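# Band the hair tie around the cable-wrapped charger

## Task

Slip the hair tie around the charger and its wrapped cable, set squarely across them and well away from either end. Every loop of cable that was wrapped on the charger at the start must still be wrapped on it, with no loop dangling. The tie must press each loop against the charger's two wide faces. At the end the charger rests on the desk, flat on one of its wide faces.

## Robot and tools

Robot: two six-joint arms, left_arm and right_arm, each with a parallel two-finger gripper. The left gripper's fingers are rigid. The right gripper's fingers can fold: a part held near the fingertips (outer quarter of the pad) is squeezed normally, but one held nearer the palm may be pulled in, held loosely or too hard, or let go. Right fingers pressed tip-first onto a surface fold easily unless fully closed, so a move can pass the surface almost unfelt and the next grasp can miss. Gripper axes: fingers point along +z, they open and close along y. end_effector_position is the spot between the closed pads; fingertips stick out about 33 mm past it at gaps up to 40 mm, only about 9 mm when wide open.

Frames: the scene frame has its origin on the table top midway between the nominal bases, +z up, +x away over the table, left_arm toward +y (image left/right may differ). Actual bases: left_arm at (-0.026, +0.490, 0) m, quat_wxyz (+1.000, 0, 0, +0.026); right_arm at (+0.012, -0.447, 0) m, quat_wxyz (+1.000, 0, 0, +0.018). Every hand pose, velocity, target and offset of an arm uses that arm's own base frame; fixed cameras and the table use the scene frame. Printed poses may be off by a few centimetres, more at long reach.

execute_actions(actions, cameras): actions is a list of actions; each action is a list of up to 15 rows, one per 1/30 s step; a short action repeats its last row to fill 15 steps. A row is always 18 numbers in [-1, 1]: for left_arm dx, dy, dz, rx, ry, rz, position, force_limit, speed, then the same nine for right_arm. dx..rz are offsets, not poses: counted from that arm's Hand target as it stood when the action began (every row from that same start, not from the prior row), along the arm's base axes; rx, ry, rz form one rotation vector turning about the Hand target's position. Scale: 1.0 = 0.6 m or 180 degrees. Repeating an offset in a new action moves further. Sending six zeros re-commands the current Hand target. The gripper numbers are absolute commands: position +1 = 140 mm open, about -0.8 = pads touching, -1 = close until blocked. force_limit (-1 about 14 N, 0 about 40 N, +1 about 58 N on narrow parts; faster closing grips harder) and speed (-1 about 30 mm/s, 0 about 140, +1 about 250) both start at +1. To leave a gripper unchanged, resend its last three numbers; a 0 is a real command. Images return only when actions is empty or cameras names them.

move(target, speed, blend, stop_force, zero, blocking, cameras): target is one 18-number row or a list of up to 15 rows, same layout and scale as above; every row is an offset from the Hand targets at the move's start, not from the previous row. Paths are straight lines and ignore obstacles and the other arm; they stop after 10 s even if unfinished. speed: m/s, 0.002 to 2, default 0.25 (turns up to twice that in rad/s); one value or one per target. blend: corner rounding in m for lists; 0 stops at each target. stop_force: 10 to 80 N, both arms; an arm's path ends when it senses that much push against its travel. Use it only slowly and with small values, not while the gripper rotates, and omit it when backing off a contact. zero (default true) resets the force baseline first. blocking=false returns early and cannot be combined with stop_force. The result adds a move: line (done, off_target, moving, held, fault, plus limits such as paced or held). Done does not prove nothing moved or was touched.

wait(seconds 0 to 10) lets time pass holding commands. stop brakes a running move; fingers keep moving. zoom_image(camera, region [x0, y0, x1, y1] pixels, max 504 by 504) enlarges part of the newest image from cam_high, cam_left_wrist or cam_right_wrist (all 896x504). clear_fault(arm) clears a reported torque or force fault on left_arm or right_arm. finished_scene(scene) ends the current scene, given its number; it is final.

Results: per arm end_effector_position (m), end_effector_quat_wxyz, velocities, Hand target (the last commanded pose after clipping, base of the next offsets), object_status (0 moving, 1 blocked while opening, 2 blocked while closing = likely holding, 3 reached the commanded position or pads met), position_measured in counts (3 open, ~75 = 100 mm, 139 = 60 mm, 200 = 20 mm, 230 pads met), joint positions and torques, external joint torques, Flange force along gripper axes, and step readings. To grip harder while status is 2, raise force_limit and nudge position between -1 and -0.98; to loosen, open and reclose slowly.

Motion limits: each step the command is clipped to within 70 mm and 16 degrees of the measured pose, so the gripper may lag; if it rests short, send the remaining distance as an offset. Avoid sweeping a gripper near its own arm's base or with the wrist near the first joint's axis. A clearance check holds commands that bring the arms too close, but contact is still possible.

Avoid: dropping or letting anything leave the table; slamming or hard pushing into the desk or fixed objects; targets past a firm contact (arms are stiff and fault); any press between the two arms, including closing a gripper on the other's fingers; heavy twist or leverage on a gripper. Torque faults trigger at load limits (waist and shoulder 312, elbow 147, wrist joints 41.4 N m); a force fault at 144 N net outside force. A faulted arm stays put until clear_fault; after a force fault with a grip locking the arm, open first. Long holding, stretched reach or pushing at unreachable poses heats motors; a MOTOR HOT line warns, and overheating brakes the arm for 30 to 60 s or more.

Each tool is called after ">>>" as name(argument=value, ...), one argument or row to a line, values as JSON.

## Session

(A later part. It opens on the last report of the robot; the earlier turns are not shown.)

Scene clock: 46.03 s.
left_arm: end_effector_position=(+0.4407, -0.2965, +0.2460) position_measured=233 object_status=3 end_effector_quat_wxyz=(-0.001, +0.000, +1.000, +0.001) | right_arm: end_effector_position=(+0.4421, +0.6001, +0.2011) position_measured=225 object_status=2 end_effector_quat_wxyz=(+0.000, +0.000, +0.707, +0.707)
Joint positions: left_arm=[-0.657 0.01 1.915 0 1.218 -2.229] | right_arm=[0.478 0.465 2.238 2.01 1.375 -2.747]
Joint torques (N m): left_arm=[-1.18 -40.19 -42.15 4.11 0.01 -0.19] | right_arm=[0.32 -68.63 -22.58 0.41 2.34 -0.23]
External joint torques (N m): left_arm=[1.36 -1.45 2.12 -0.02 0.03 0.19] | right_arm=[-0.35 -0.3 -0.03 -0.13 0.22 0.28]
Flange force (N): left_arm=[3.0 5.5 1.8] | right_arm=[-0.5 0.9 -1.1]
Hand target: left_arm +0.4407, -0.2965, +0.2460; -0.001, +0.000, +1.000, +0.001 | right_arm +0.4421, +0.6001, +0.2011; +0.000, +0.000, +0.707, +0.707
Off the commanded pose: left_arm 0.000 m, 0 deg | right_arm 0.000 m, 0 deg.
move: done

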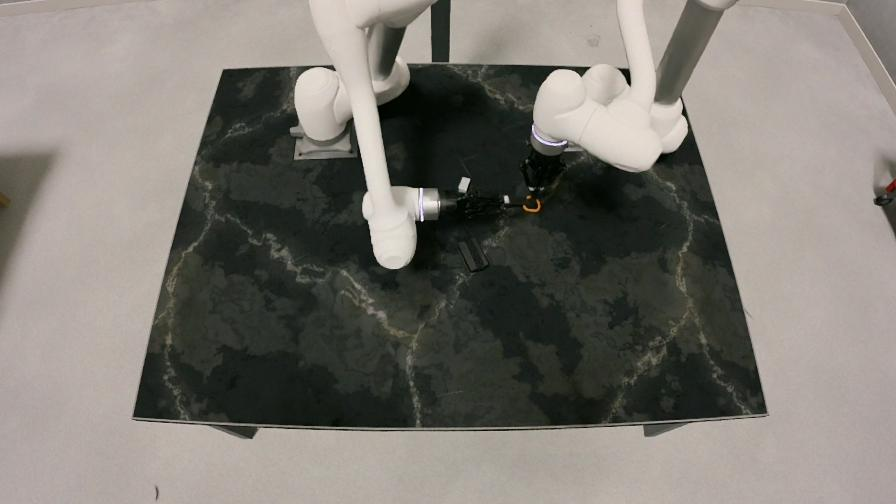

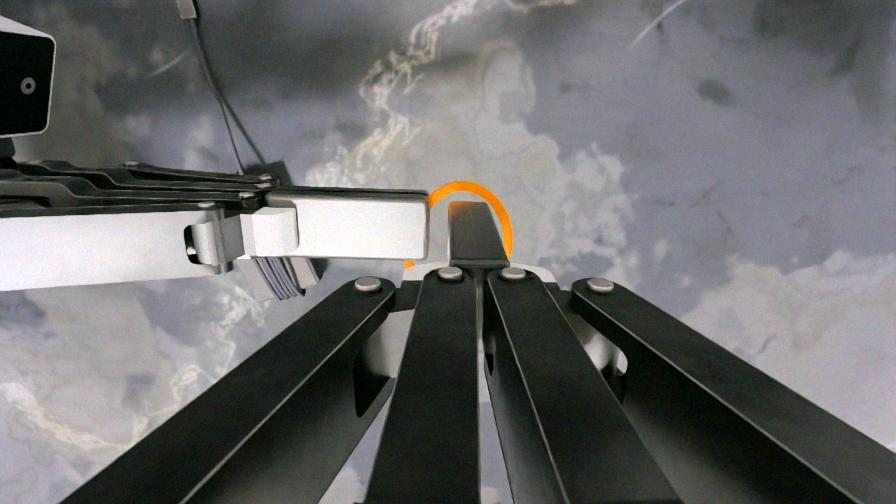

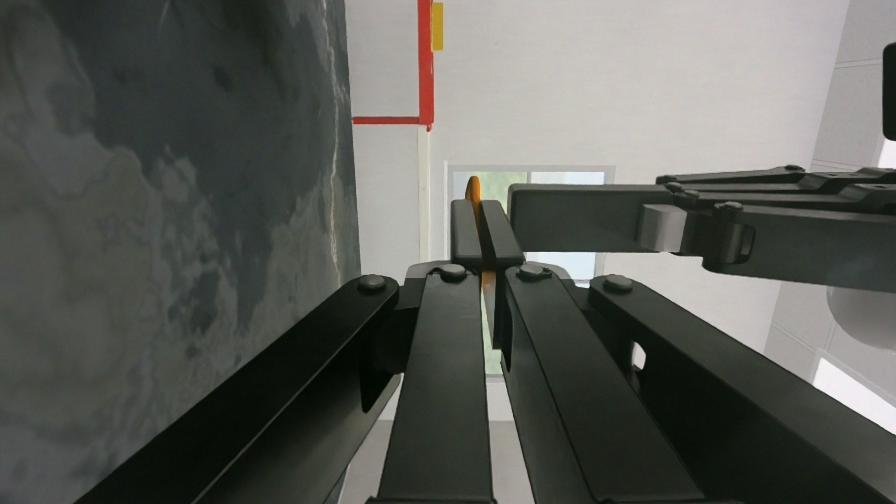

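>>> move(
  target=[
    [0.004,0,-0.003,0,0,0,-0.85,-1,1,0,0,0,0,0,0,-1,-1,-1],
    [0.004,0,-0.058,0,0,0,-0.85,-1,1,0,0,0,0,0,0,-1,-1,-1],
  ],
  speed=0.04,
  cameras=["cam_left_wrist","cam_right_wrist"],
)

>>> zoom_image(
  camera="cam_left_wrist",
  region=[300, 150, 560, 350],
)

>>> zoom_image(
  camera="cam_right_wrist",
  region=[380, 140, 600, 300],
)

Scene clock: 47.83 s.
left_arm: end_effector_position=(+0.4431, -0.2965, +0.2112) position_measured=233 object_status=3 end_effector_quat_wxyz=(-0.001, +0.000, +1.000, +0.001) | right_arm: end_effector_position=(+0.4421, +0.6001, +0.2011) position_measured=225 object_status=2 end_effector_quat_wxyz=(+0.000, +0.000, +0.707, +0.707)
Joint positions: left_arm=[-0.655 0.036 1.956 0 1.152 -2.226] | right_arm=[0.478 0.465 2.238 2.01 1.375 -2.747]
Joint torques (N m): left_arm=[-1.53 -41.47 -40.93 4.04 0.03 -0.22] | right_arm=[0.48 -68.48 -22.55 0.4 2.38 -0.29]
External joint torques (N m): left_arm=[1.69 -1.14 2.15 -0.07 0.01 0.22] | right_arm=[-0.65 -0.41 -0.04 -0.11 0.17 0.34]
Flange force (N): left_arm=[2.3 5.8 1.8] | right_arm=[-0.8 1.3 -1.5]
Hand target: left_arm +0.4431, -0.2965, +0.2112; -0.001, +0.000, +1.000, +0.001 | right_arm +0.4421, +0.6001, +0.2011; +0.000, +0.000, +0.707, +0.707
Off the commanded pose: left_arm 0.000 m, 0 deg | right_arm 0.000 m, 0 deg.
move: done
Images, in order (width x height): cam_left_wrist 896x504, cam_right_wrist 896x504.

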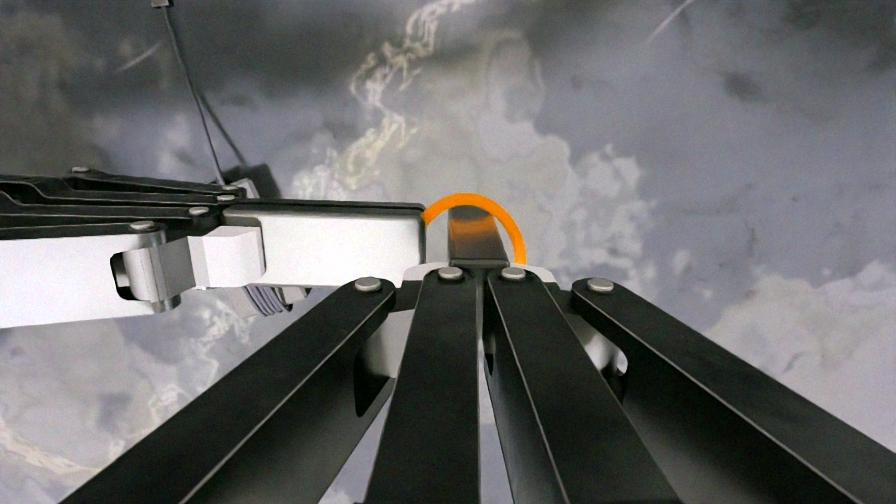

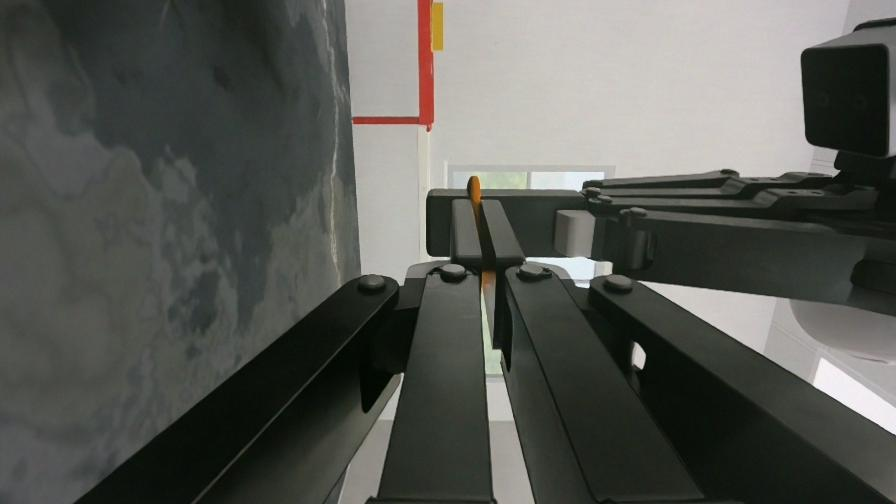

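Scaled by 1.938.

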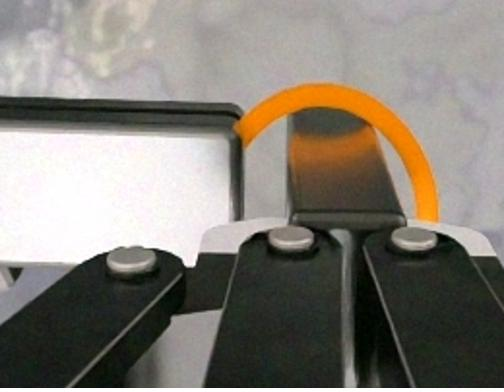

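Scaled by 2.291.

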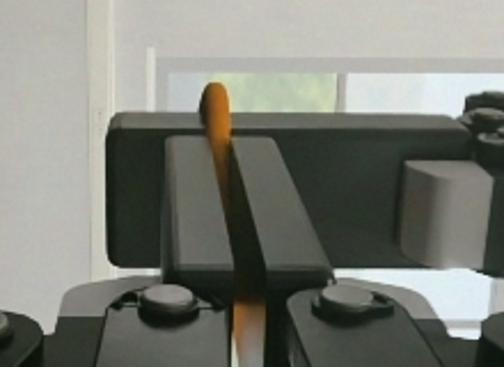

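>>> move(
  target=[0,0.012,0,0,0,0,-0.85,-1,1,0,0,0,0,0,0,-1,-1,-1],
  speed=0.03,
)

>>> move(
  target=[0,0,0,0,0,0,-0.57,1,-1,0,0,0,0,0,0,-1,-1,-1],
)

>>> wait(
  seconds=0.5,
  cameras=["cam_left_wrist","cam_right_wrist"],
)

>>> zoom_image(
  camera="cam_left_wrist",
  region=[300, 150, 560, 350],
)

Scene clock: 48.70 s.
left_arm: end_effector_position=(+0.4431, -0.2893, +0.2112) position_measured=233 object_status=3 end_effector_quat_wxyz=(-0.001, +0.000, +1.000, +0.001) | right_arm: end_effector_position=(+0.4421, +0.6001, +0.2011) position_measured=225 object_status=2 end_effector_quat_wxyz=(+0.000, +0.000, +0.707, +0.707)
Joint positions: left_arm=[-0.644 0.03 1.962 0 1.151 -2.215] | right_arm=[0.478 0.465 2.238 2.01 1.375 -2.747]
Joint torques (N m): left_arm=[-2.53 -40.82 -40.95 4.09 -0.04 -0.23] | right_arm=[0.55 -68.2 -22.62 0.38 2.39 -0.3]
External joint torques (N m): left_arm=[2.4 -1.06 2.12 -0.13 0.08 0.23] | right_arm=[-0.39 -0.92 0.07 -0.11 0.17 0.35]
Flange force (N): left_arm=[1.4 6.8 1.7] | right_arm=[0.0 2.2 -1.4]
Hand target: left_arm +0.4431, -0.2893, +0.2112; -0.001, +0.000, +1.000, +0.001 | right_arm +0.4421, +0.6001, +0.2011; +0.000, +0.000, +0.707, +0.707
Off the commanded pose: left_arm 0.000 m, 0 deg | right_arm 0.000 m, 0 deg.
move: done

Scene clock: 49.67 s.
left_arm: end_effector_position=(+0.4431, -0.2893, +0.2112) position_measured=201 object_status=0 end_effector_quat_wxyz=(-0.001, +0.000, +1.000, +0.001) | right_arm: end_effector_position=(+0.4421, +0.6001, +0.2011) position_measured=225 object_status=2 end_effector_quat_wxyz=(+0.000, +0.000, +0.707, +0.707)
Joint positions: left_arm=[-0.644 0.03 1.962 0 1.151 -2.215] | right_arm=[0.478 0.465 2.238 2.01 1.375 -2.747]
Joint torques (N m): left_arm=[-1.39 -40.64 -40.64 4.17 0.27 -0.24] | right_arm=[0.09 -68.44 -22.62 0.48 2.29 -0.24]
External joint torques (N m): left_arm=[1.35 -1.28 1.86 -0.21 -0.24 0.24] | right_arm=[-0.07 -0.21 0.25 -0.21 0.26 0.28]
Flange force (N): left_arm=[2.5 5.2 1.8] | right_arm=[0.0 0.7 -0.9]
Hand target: left_arm +0.4431, -0.2893, +0.2112; -0.001, +0.000, +1.000, +0.001 | right_arm +0.4421, +0.6001, +0.2011; +0.000, +0.000, +0.707, +0.707
Off the commanded pose: left_arm 0.000 m, 0 deg | right_arm 0.000 m, 0 deg.
move: done

Scene clock: 50.17 s.
left_arm: end_effector_position=(+0.4431, -0.2893, +0.2112) position_measured=201 object_status=3 end_effector_quat_wxyz=(-0.001, +0.000, +1.000, +0.001) | right_arm: end_effector_position=(+0.4421, +0.6001, +0.2011) position_measured=225 object_status=2 end_effector_quat_wxyz=(+0.000, +0.000, +0.707, +0.707)
Joint positions: left_arm=[-0.644 0.03 1.962 0 1.151 -2.215] | right_arm=[0.478 0.465 2.238 2.01 1.375 -2.747]
Joint torques (N m): left_arm=[-1.55 -40.58 -40.48 4.16 0.25 -0.22] | right_arm=[-0.08 -67.94 -22.82 0.55 2.34 -0.33]
External joint torques (N m): left_arm=[1.63 -1.54 1.64 -0.19 -0.22 0.22] | right_arm=[0.03 -1.09 0.15 -0.26 0.21 0.38]
Flange force (N): left_arm=[2.2 5.6 1.3] | right_arm=[0.5 2.6 -1.1]
Hand target: left_arm +0.4431, -0.2893, +0.2112; -0.001, +0.000, +1.000, +0.001 | right_arm +0.4421, +0.6001, +0.2011; +0.000, +0.000, +0.707, +0.707
Tool commands: left_gripper/position=-0.57 left_gripper/force_limit=+1.0 left_gripper/speed=-1.0 right_gripper/position=-1.0 right_gripper/force_limit=-1.0 right_gripper/speed=-1.0
Off the commanded pose: left_arm 0.000 m, 0 deg | right_arm 0.000 m, 0 deg.
wait: 0.50 s; at rest by 0.17 s
Images, in order (width x height): cam_left_wrist 896x504, cam_right_wrist 896x504.

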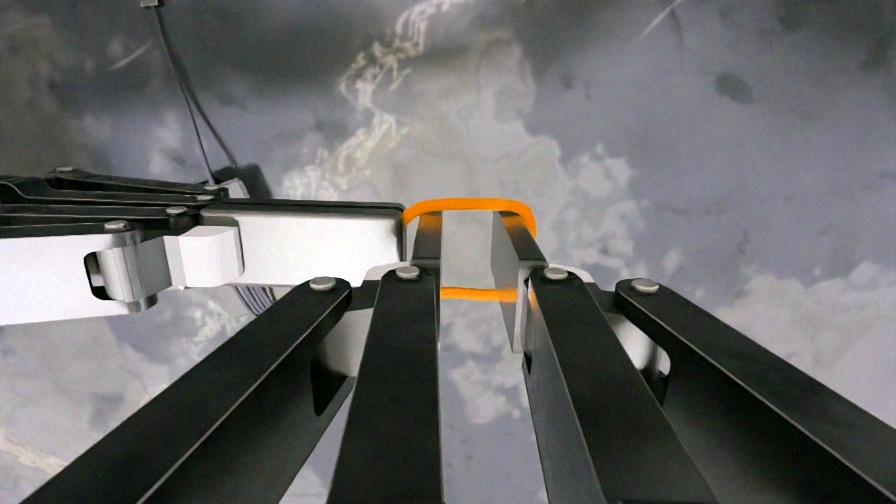

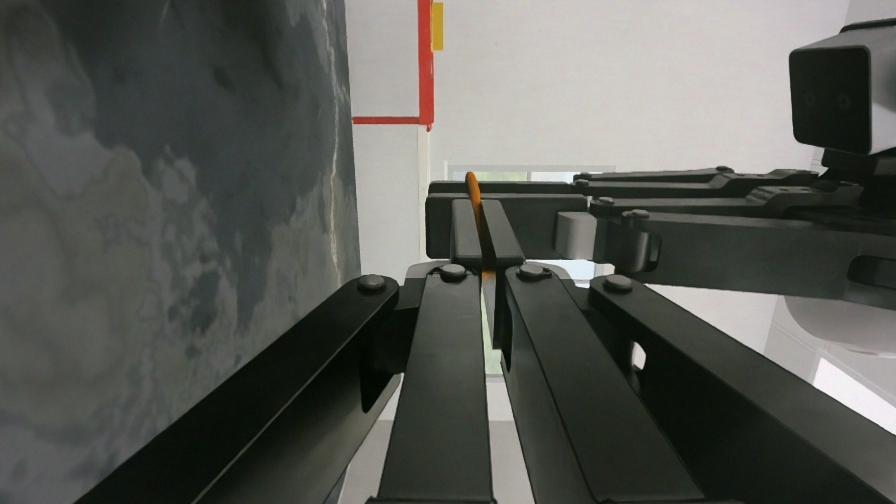

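Scaled by 1.938.

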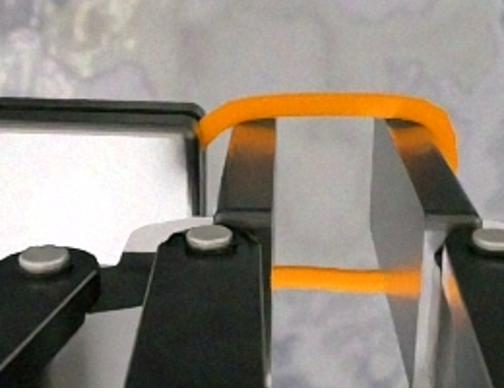

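>>> move(
  target=[0,0,0,0,0,0,-0.57,1,-1,0,0,0,0,0,0,-0.5,-1,-1],
)

>>> move(
  target=[0,0,0,0,0,0,-0.5,1,-1,0,-0.2,0,0,0,0,-0.5,-1,-1],
  speed=0.15,
  cameras=["all"],
)

>>> zoom_image(
  camera="cam_left_wrist",
  region=[340, 150, 600, 350],
)

>>> zoom_image(
  camera="cam_right_wrist",
  region=[380, 80, 680, 300],
)

>>> zoom_image(
  camera="cam_right_wrist",
  region=[0, 200, 300, 500],
)

Scene clock: 51.40 s.
left_arm: end_effector_position=(+0.4431, -0.2893, +0.2112) position_measured=201 object_status=3 end_effector_quat_wxyz=(-0.001, +0.000, +1.000, +0.001) | right_arm: end_effector_position=(+0.4421, +0.6001, +0.2011) position_measured=192 object_status=0 end_effector_quat_wxyz=(+0.000, +0.000, +0.707, +0.707)
Joint positions: left_arm=[-0.644 0.03 1.962 0 1.151 -2.215] | right_arm=[0.478 0.465 2.238 2.01 1.375 -2.747]
Joint torques (N m): left_arm=[-1.57 -40.58 -41 3.99 -0.05 -0.18] | right_arm=[0.45 -68.54 -22.67 0.4 2.36 -0.25]
External joint torques (N m): left_arm=[1.65 -1.7 2.11 -0.02 0.09 0.18] | right_arm=[-0.57 -0.64 0.05 -0.1 0.2 0.3]
Flange force (N): left_arm=[3.1 6.2 1.2] | right_arm=[-0.3 1.6 -1.6]
Hand target: left_arm +0.4431, -0.2893, +0.2112; -0.001, +0.000, +1.000, +0.001 | right_arm +0.4421, +0.6001, +0.2011; +0.000, +0.000, +0.707, +0.707
Off the commanded pose: left_arm 0.000 m, 0 deg | right_arm 0.000 m, 0 deg.
move: done

Scene clock: 52.60 s.
left_arm: end_effector_position=(+0.4431, -0.2893, +0.2112) position_measured=192 object_status=3 end_effector_quat_wxyz=(-0.001, +0.000, +1.000, +0.001) | right_arm: end_effector_position=(+0.4420, +0.4801, +0.2011) position_measured=192 object_status=3 end_effector_quat_wxyz=(+0.000, +0.000, +0.707, +0.707)
Joint positions: left_arm=[-0.644 0.03 1.962 0 1.151 -2.215] | right_arm=[0.248 0.421 2.333 1.802 1.479 -2.766]
Joint torques (N m): left_arm=[-1.57 -40.46 -40.99 4.03 -0.05 -0.19] | right_arm=[1.09 -62.25 -20.18 0.79 2.36 -0.28]
External joint torques (N m): left_arm=[1.56 -1.06 2.29 -0.08 0.09 0.19] | right_arm=[-1.28 -0.31 -0.22 -0.12 0.21 0.32]
Flange force (N): left_arm=[2.6 5.7 1.9] | right_arm=[-1.2 1.3 -3.0]
Hand target: left_arm +0.4431, -0.2893, +0.2112; -0.001, +0.000, +1.000, +0.001 | right_arm +0.4421, +0.4801, +0.2011; +0.000, +0.000, +0.707, +0.707
Off the commanded pose: left_arm 0.000 m, 0 deg | right_arm 0.000 m, 0 deg.
move: done

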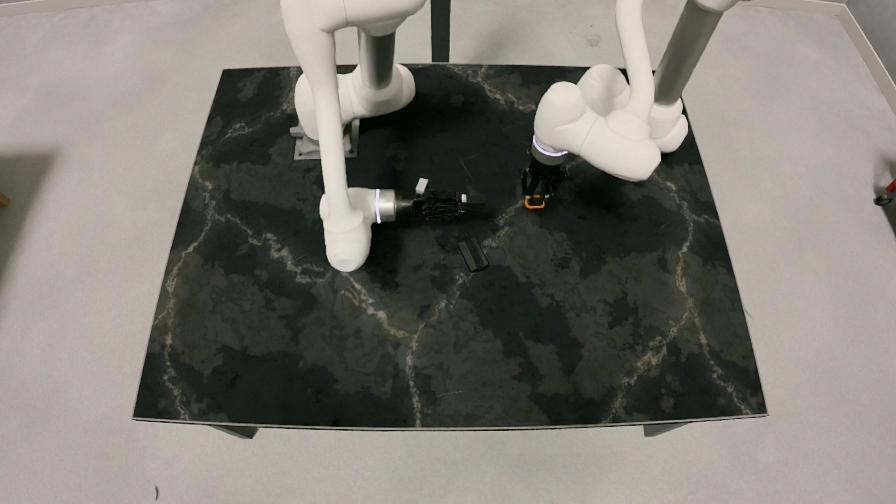

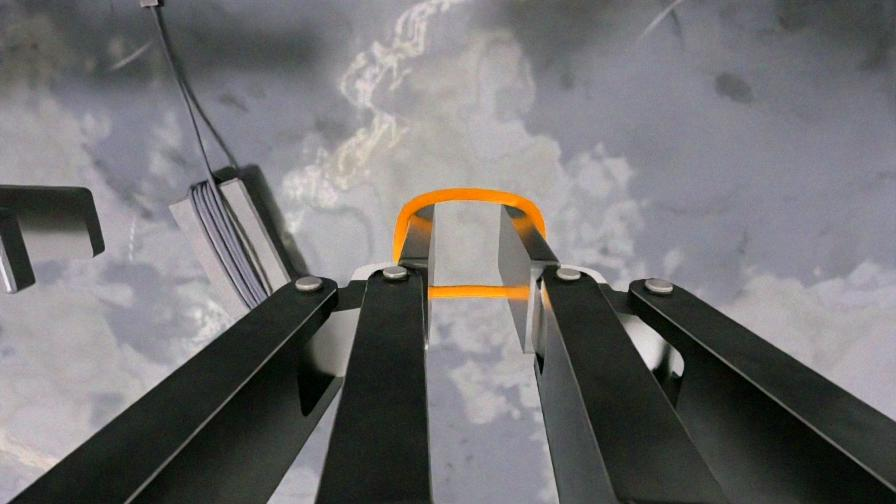

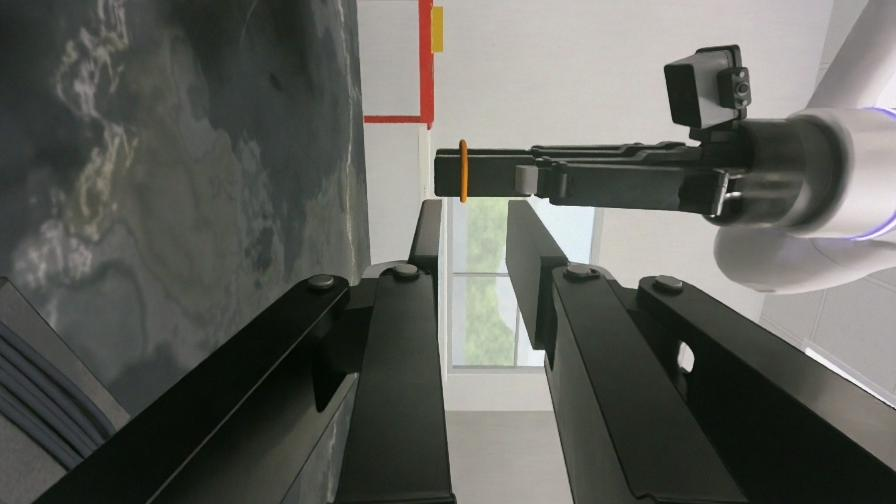

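Scaled by 1.938.

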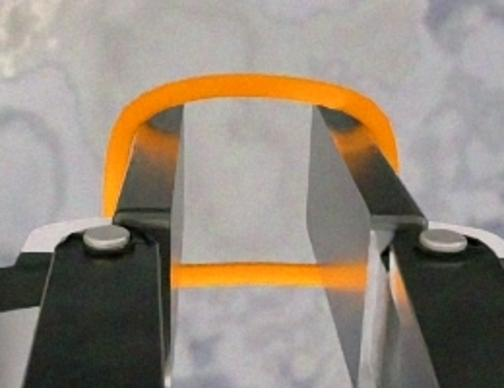

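Scaled by 1.680.

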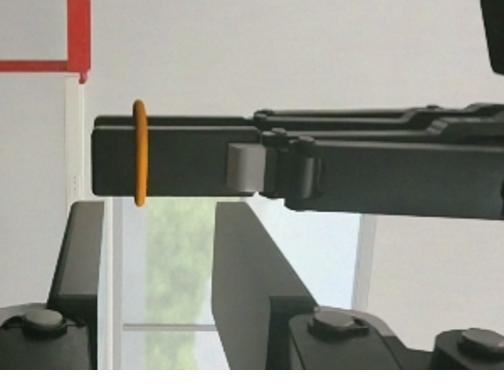

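Scaled by 1.680.

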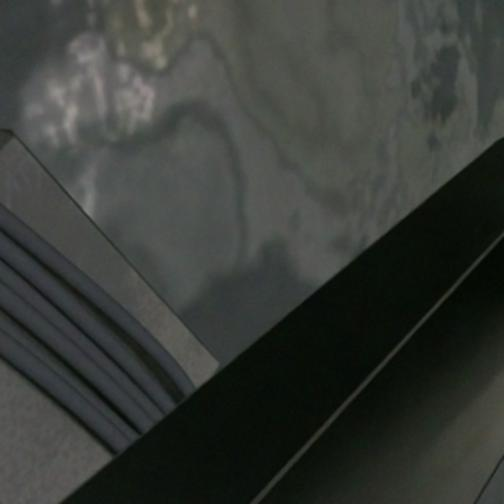

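>>> move(
  target=[0,0,0,0,0,0,-0.5,1,-1,0.035,-0.012,0.1,-0.486,-0.139,0.139,0,-1,0],
  speed=0.3,
  cameras=["all"],
)

Scene clock: 56.27 s.
left_arm: end_effector_position=(+0.4431, -0.2893, +0.2112) position_measured=192 object_status=3 end_effector_quat_wxyz=(-0.001, +0.000, +1.000, +0.001) | right_arm: end_effector_position=(+0.4631, +0.4731, +0.2601) position_measured=129 object_status=3 end_effector_quat_wxyz=(+0.001, -0.270, +0.963, +0.023)
Joint positions: left_arm=[-0.644 0.03 1.962 0 1.151 -2.215] | right_arm=[0.724 0.194 1.683 0.042 1.242 -1.406]
Joint torques (N m): left_arm=[-1.74 -40.49 -41.24 4.09 -0.02 -0.26] | right_arm=[-0.12 -59.42 -41.22 4.16 -0.13 -0.3]
External joint torques (N m): left_arm=[1.79 -1.67 2.42 -0.12 0.07 0.26] | right_arm=[-0.06 -0.78 1 0.06 0.1 0.31]
Flange force (N): left_arm=[3.2 6.7 1.7] | right_arm=[3.0 -0.4 0.6]
Hand target: left_arm +0.4431, -0.2893, +0.2112; -0.001, +0.000, +1.000, +0.001 | right_arm +0.4631, +0.4731, +0.2601; +0.001, -0.270, +0.963, +0.023 (not the last commanded pose)
Off the commanded pose: left_arm 0.000 m, 0 deg | right_arm 0.001 m, 3 deg.
move: held (right_arm; a check stopped the path); limits=held
pose unreachable (right arm): on one or more control steps of this call, first in action 0 (counted from 0), this arm could not follow its commanded pose, so it was not sent that pose on those steps. It may still have moved: this result reports where it is.
cause: moving toward the commanded pose would bring a part of the arm too close to another arm (a part of this arm just beyond joint 4 (forearm roll) and a part of the left arm just beyond its joint 5 (wrist pitch), at the place that arm is still heading or pushing toward).

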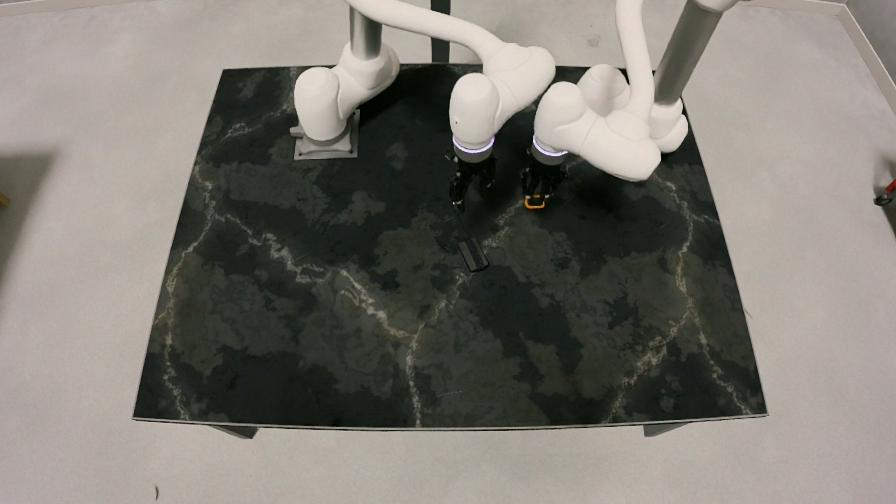

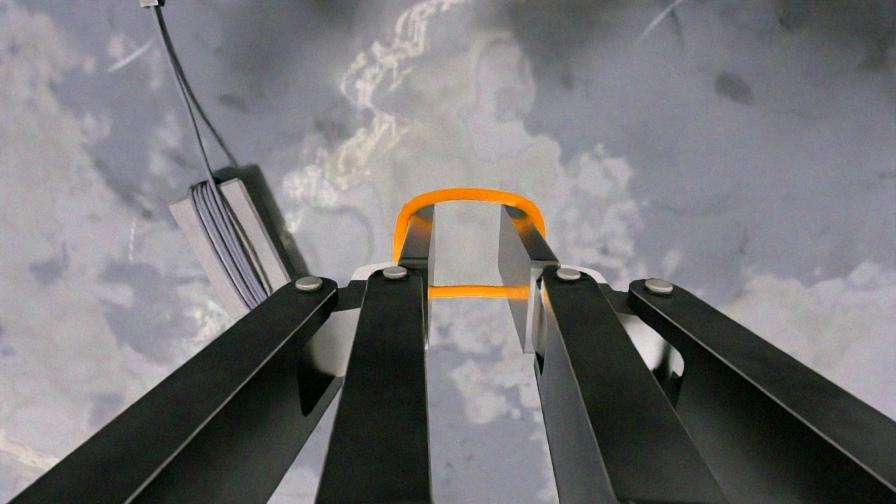

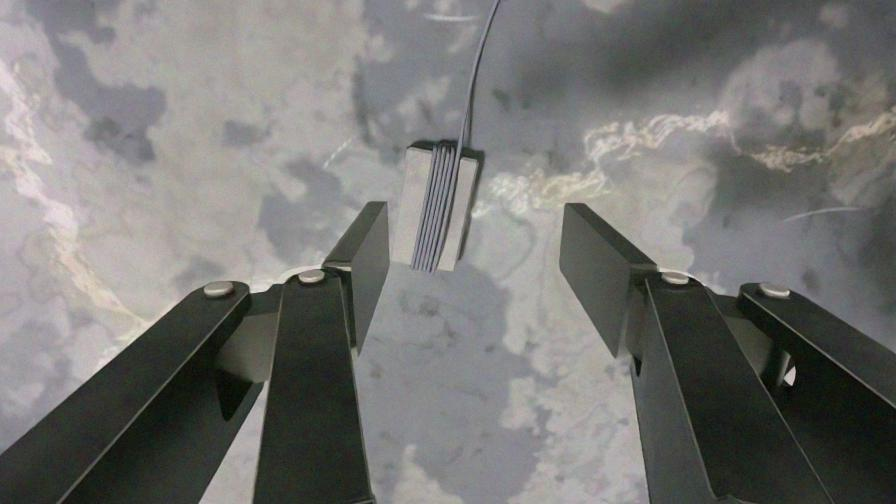

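>>> move(
  target=[0,0.25,0.05,0,0,0,-0.5,1,-1,0,-0.015,-0.1,-0.0146,-0.002,-0.05,0,-1,0],
  speed=0.2,
  cameras=["all"],
)

>>> zoom_image(
  camera="cam_right_wrist",
  region=[330, 80, 600, 320],
)

Scene clock: 57.73 s.
left_arm: end_effector_position=(+0.4430, -0.1393, +0.2411) position_measured=192 object_status=3 end_effector_quat_wxyz=(-0.001, +0.000, +1.000, +0.001) | right_arm: end_effector_position=(+0.4631, +0.4641, +0.2002) position_measured=129 object_status=3 end_effector_quat_wxyz=(+0.000, -0.193, +0.981, +0.000)
Joint positions: left_arm=[-0.38 -0.097 2.026 0.001 1.214 -1.951] | right_arm=[0.734 0.231 1.75 0 1.16 -1.226]
Joint torques (N m): left_arm=[-2.07 -28.32 -42.03 4.14 0 -0.22] | right_arm=[0.6 -61.51 -39.39 3.96 -0.11 -0.26]
External joint torques (N m): left_arm=[2.12 -1.8 2.12 -0.05 0.04 0.22] | right_arm=[-0.63 -0.61 0.98 0 0.15 0.26]
Flange force (N): left_arm=[4.1 6.6 1.7] | right_arm=[2.3 -1.6 0.4]
Hand target: left_arm +0.4431, -0.1393, +0.2412; -0.001, +0.000, +1.000, +0.001 | right_arm +0.4631, +0.4641, +0.2001; +0.000, -0.193, +0.981, +0.000
Off the commanded pose: left_arm 0.000 m, 0 deg | right_arm 0.000 m, 0 deg.
move: done

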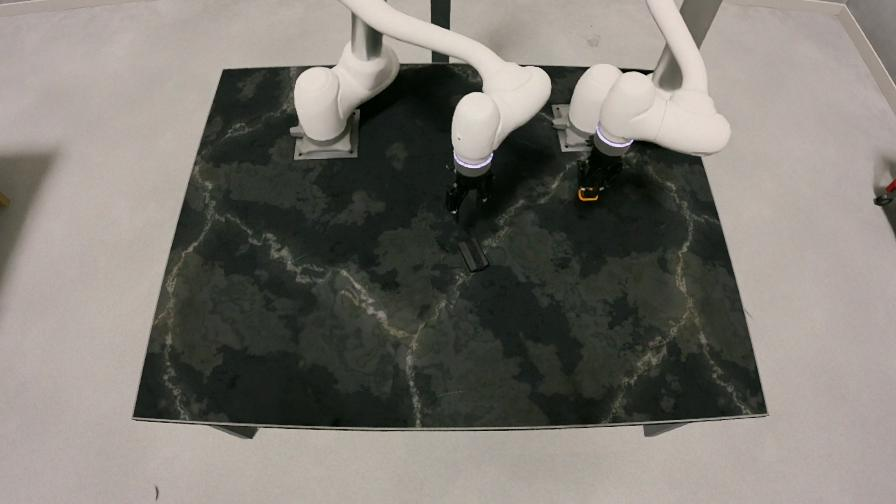

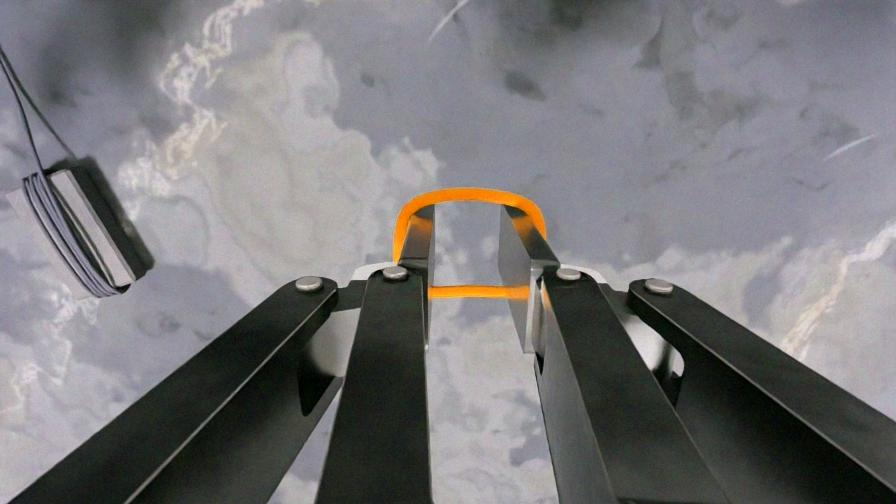

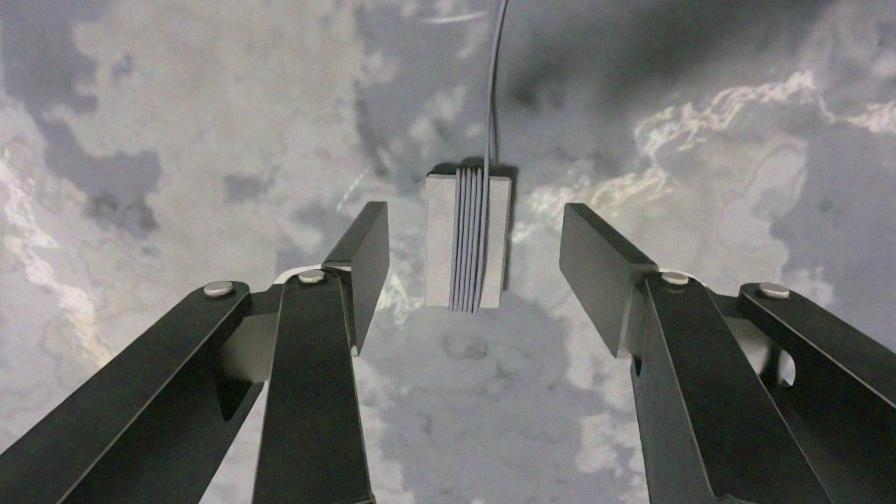

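Scaled by 1.867.

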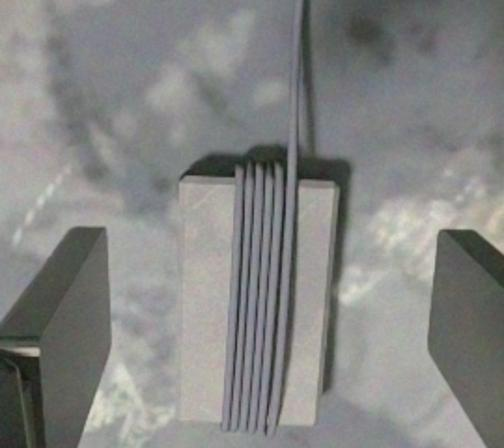

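>>> move(
  target=[0,0,0,0,0,0,-0.5,1,-1,0.004,0.0078,-0.183,0,0,0,0,-1,0],
  speed=0.15,
  cameras=["cam_right_wrist"],
)

>>> zoom_image(
  camera="cam_right_wrist",
  region=[330, 80, 630, 400],
)

Scene clock: 59.07 s.
left_arm: end_effector_position=(+0.4431, -0.1393, +0.2412) position_measured=192 object_status=3 end_effector_quat_wxyz=(-0.001, +0.000, +1.000, +0.001) | right_arm: end_effector_position=(+0.4655, +0.4688, +0.0904) position_measured=129 object_status=3 end_effector_quat_wxyz=(+0.000, -0.193, +0.981, +0.000)
Joint positions: left_arm=[-0.379 -0.097 2.026 0.001 1.214 -1.951] | right_arm=[0.737 0.327 1.846 -0.001 0.968 -1.223]
Joint torques (N m): left_arm=[-1.84 -28.9 -41.98 4.15 -0.02 -0.2] | right_arm=[0.64 -67.05 -35.25 3.61 -0.08 -0.31]
External joint torques (N m): left_arm=[1.8 -0.76 2.15 -0.07 0.06 0.2] | right_arm=[-0.68 -0.85 0.66 -0.04 0.12 0.31]
Flange force (N): left_arm=[2.7 5.4 2.3] | right_arm=[2.0 -1.5 -0.5]
Hand target: left_arm +0.4431, -0.1393, +0.2412; -0.001, +0.000, +1.000, +0.001 | right_arm +0.4655, +0.4688, +0.0903; +0.000, -0.193, +0.981, +0.000
Off the commanded pose: left_arm 0.000 m, 0 deg | right_arm 0.000 m, 0 deg.
move: done
Images, in order (width x height): cam_right_wrist 896x504.

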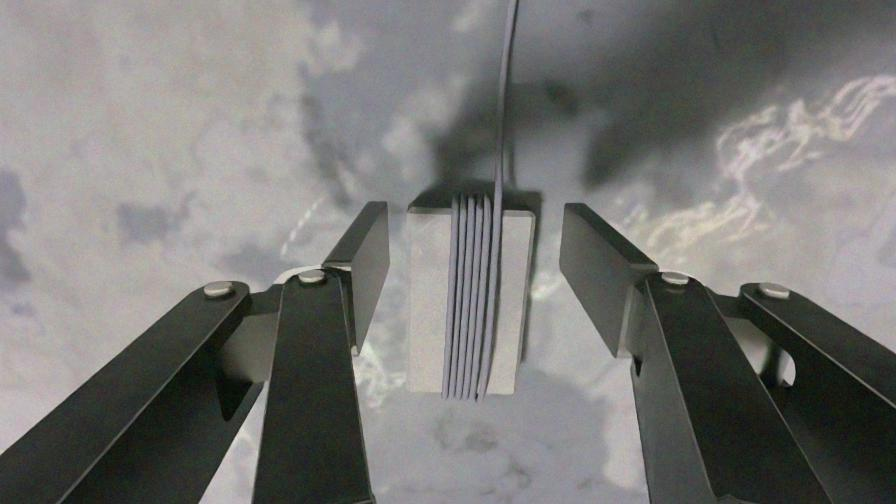

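Scaled by 1.575.

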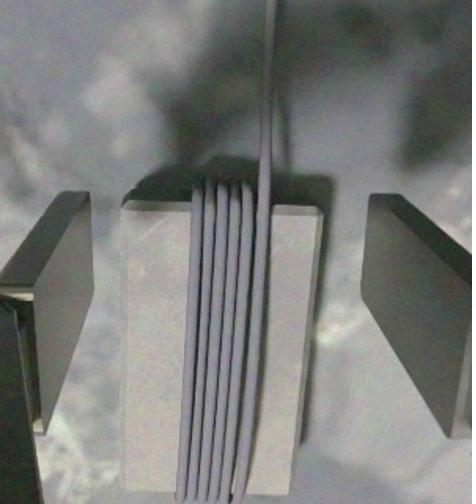

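>>> move(
  target=[0,0,0,0,0,0,-0.5,1,-1,0.0063,0.0025,-0.089,0,0,0,0,0,-1],
  speed=0.08,
)

>>> move(
  target=[0,0,0,0,0,0,-0.5,1,-1,0,0,0,0,0,0,-1,0,-1],
)

>>> wait(
  seconds=1.2,
  cameras=["cam_right_wrist"],
)

Scene clock: 60.27 s.
left_arm: end_effector_position=(+0.4431, -0.1393, +0.2412) position_measured=192 object_status=3 end_effector_quat_wxyz=(-0.001, +0.000, +1.000, +0.001) | right_arm: end_effector_position=(+0.4693, +0.4703, +0.0370) position_measured=129 object_status=3 end_effector_quat_wxyz=(+0.000, -0.193, +0.981, +0.000)
Joint positions: left_arm=[-0.379 -0.097 2.026 0.001 1.214 -1.951] | right_arm=[0.735 0.386 1.878 -0.001 0.877 -1.225]
Joint torques (N m): left_arm=[-1.71 -29.04 -42.04 4.19 -0.04 -0.2] | right_arm=[0.69 -70.45 -32.8 3.38 -0.08 -0.32]
External joint torques (N m): left_arm=[1.65 -0.39 2.26 -0.11 0.08 0.2] | right_arm=[-0.68 -0.95 0.53 -0.05 0.12 0.32]
Flange force (N): left_arm=[2.4 4.9 2.7] | right_arm=[1.9 -1.4 -0.9]
Hand target: left_arm +0.4431, -0.1393, +0.2412; -0.001, +0.000, +1.000, +0.001 | right_arm +0.4693, +0.4703, +0.0369; +0.000, -0.193, +0.981, +0.000
Off the commanded pose: left_arm 0.000 m, 0 deg | right_arm 0.000 m, 0 deg.
move: done

Scene clock: 61.03 s.
left_arm: end_effector_position=(+0.4431, -0.1393, +0.2412) position_measured=192 object_status=3 end_effector_quat_wxyz=(-0.001, +0.000, +1.000, +0.001) | right_arm: end_effector_position=(+0.4693, +0.4703, +0.0369) position_measured=142 object_status=0 end_effector_quat_wxyz=(+0.000, -0.193, +0.981, +0.000)
Joint positions: left_arm=[-0.379 -0.097 2.026 0.001 1.214 -1.951] | right_arm=[0.735 0.386 1.878 -0.001 0.877 -1.225]
Joint torques (N m): left_arm=[-1.7 -28.68 -41.98 4.16 -0.01 -0.22] | right_arm=[0.76 -69.3 -32.66 3.42 -0.47 -0.38]
External joint torques (N m): left_arm=[1.65 -0.84 2.18 -0.08 0.05 0.22] | right_arm=[-0.81 -1.6 0.44 -0.1 0.5 0.38]
Flange force (N): left_arm=[3.0 5.2 2.3] | right_arm=[2.2 -1.6 -2.3]
Hand target: left_arm +0.4431, -0.1393, +0.2412; -0.001, +0.000, +1.000, +0.001 | right_arm +0.4693, +0.4703, +0.0369; +0.000, -0.193, +0.981, +0.000
Off the commanded pose: left_arm 0.000 m, 0 deg | right_arm 0.000 m, 0 deg.
move: done

Scene clock: 62.23 s.
left_arm: end_effector_position=(+0.4431, -0.1393, +0.2412) position_measured=192 object_status=3 end_effector_quat_wxyz=(-0.001, +0.000, +1.000, +0.001) | right_arm: end_effector_position=(+0.4693, +0.4703, +0.0369) position_measured=142 object_status=2 end_effector_quat_wxyz=(+0.000, -0.193, +0.981, +0.000)
Joint positions: left_arm=[-0.379 -0.097 2.026 0.001 1.214 -1.951] | right_arm=[0.735 0.386 1.878 -0.001 0.877 -1.225]
Joint torques (N m): left_arm=[-1.69 -29.07 -41.98 4.11 -0.05 -0.23] | right_arm=[0.53 -69.51 -32.59 3.29 -0.52 -0.38]
External joint torques (N m): left_arm=[1.67 -0.37 2.2 -0.04 0.08 0.23] | right_arm=[-0.53 -1.51 0.51 0.02 0.56 0.38]
Flange force (N): left_arm=[2.2 5.0 2.6] | right_arm=[2.3 -1.2 -2.3]
Hand target: left_arm +0.4431, -0.1393, +0.2412; -0.001, +0.000, +1.000, +0.001 | right_arm +0.4693, +0.4703, +0.0369; +0.000, -0.193, +0.981, +0.000
Tool commands: left_gripper/position=-0.5 left_gripper/force_limit=+1.0 left_gripper/speed=-1.0 right_gripper/position=-1.0 right_gripper/force_limit=+0.0 right_gripper/speed=-1.0
Off the commanded pose: left_arm 0.000 m, 0 deg | right_arm 0.000 m, 0 deg.
wait: 1.20 s; at rest by 0.17 s
Images, in order (width x height): cam_right_wrist 896x504.

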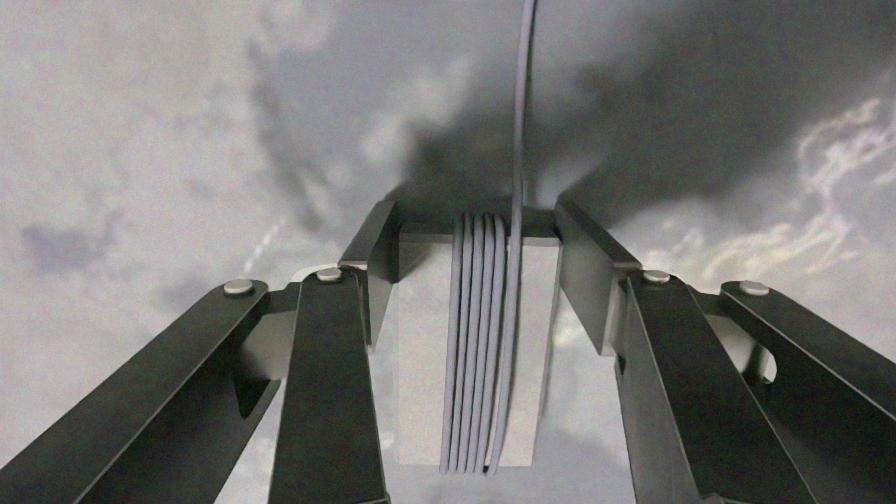

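>>> move(
  target=[0,0,0,0,0,0,-0.5,1,-1,0,0,0.1,0,0,0,-1,0,-1],
  speed=0.06,
)

>>> move(
  target=[0,0,0,0,0,0,-0.5,1,-1,-0.03,-0.1,0.3,0,0,0.376,-1,0,-1],
  speed=0.15,
  cameras=["all"],
)

Scene clock: 63.80 s.
left_arm: end_effector_position=(+0.4431, -0.1393, +0.2412) position_measured=192 object_status=3 end_effector_quat_wxyz=(-0.001, +0.000, +1.000, +0.001) | right_arm: end_effector_position=(+0.4693, +0.4703, +0.0969) position_measured=142 object_status=2 end_effector_quat_wxyz=(+0.000, -0.193, +0.981, +0.000)
Joint positions: left_arm=[-0.379 -0.097 2.026 0.001 1.214 -1.951] | right_arm=[0.735 0.326 1.833 0 0.982 -1.225]
Joint torques (N m): left_arm=[-1.98 -28.97 -42.12 4.14 -0.02 -0.26] | right_arm=[0.21 -69.7 -37.22 3.55 -0.25 -0.32]
External joint torques (N m): left_arm=[1.98 -0.53 2.34 -0.06 0.06 0.26] | right_arm=[-0.35 2.29 2.54 0.02 0.28 0.32]
Flange force (N): left_arm=[2.4 5.8 2.7] | right_arm=[1.5 -0.7 3.7]
Hand target: left_arm +0.4431, -0.1393, +0.2412; -0.001, +0.000, +1.000, +0.001 | right_arm +0.4693, +0.4703, +0.0969; +0.000, -0.193, +0.981, +0.000
Off the commanded pose: left_arm 0.000 m, 0 deg | right_arm 0.000 m, 0 deg.
move: done

Scene clock: 68.13 s.
left_arm: end_effector_position=(+0.4431, -0.1393, +0.2412) position_measured=192 object_status=3 end_effector_quat_wxyz=(-0.001, +0.000, +1.000, +0.001) | right_arm: end_effector_position=(+0.4513, +0.4103, +0.2769) position_measured=142 object_status=2 end_effector_quat_wxyz=(+0.000, +0.707, -0.707, +0.000)
Joint positions: left_arm=[-0.379 -0.097 2.026 0.001 1.214 -1.951] | right_arm=[0.681 0.118 1.741 0 1.282 -2.46]
Joint torques (N m): left_arm=[-1.54 -28.87 -42 4.11 0.03 -0.27] | right_arm=[0.25 -53.72 -43.23 4.17 -0.2 -0.39]
External joint torques (N m): left_arm=[1.51 -0.86 2.14 -0.02 0.01 0.27] | right_arm=[-0.35 1.58 3.08 -0.09 0.22 0.39]
Flange force (N): left_arm=[3.0 5.0 2.3] | right_arm=[2.0 2.2 4.5]
Hand target: left_arm +0.4431, -0.1393, +0.2412; -0.001, +0.000, +1.000, +0.001 | right_arm +0.4513, +0.4103, +0.2769; +0.000, +0.707, -0.707, +0.000
Off the commanded pose: left_arm 0.000 m, 0 deg | right_arm 0.000 m, 0 deg.
move: done

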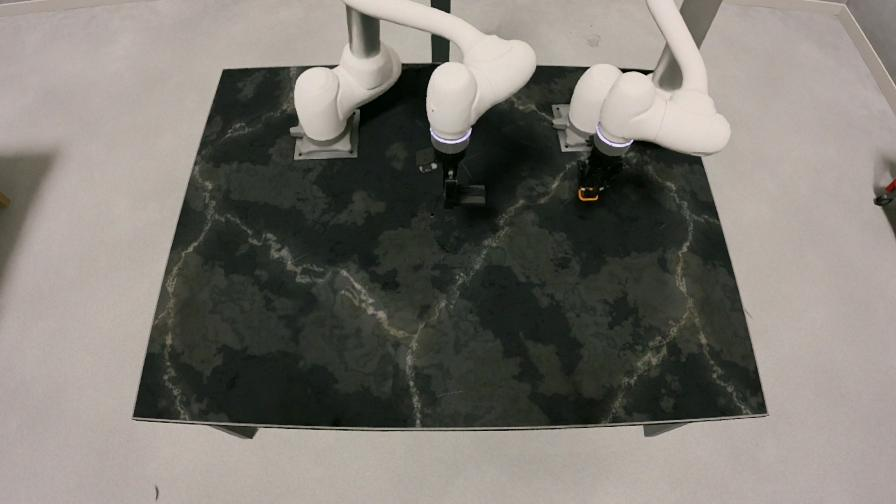

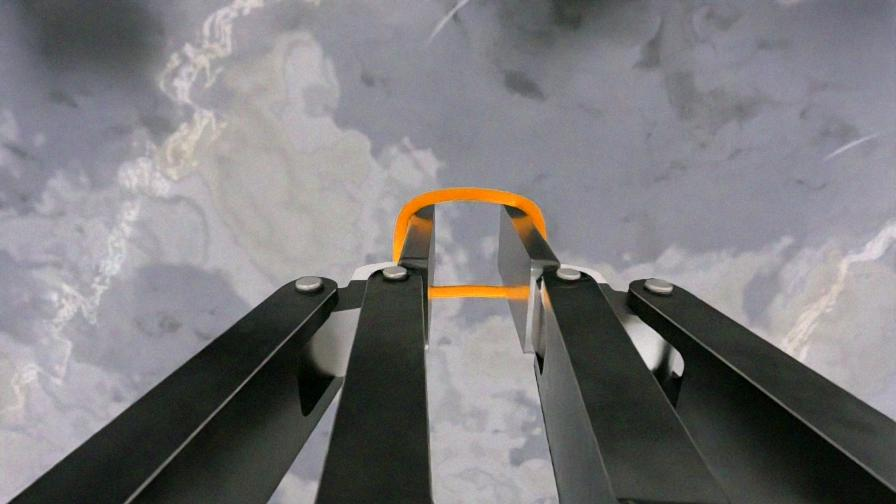

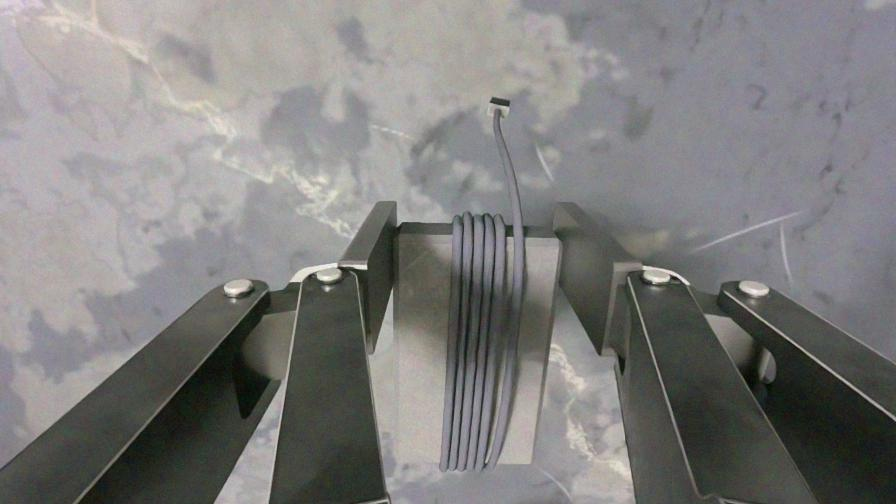

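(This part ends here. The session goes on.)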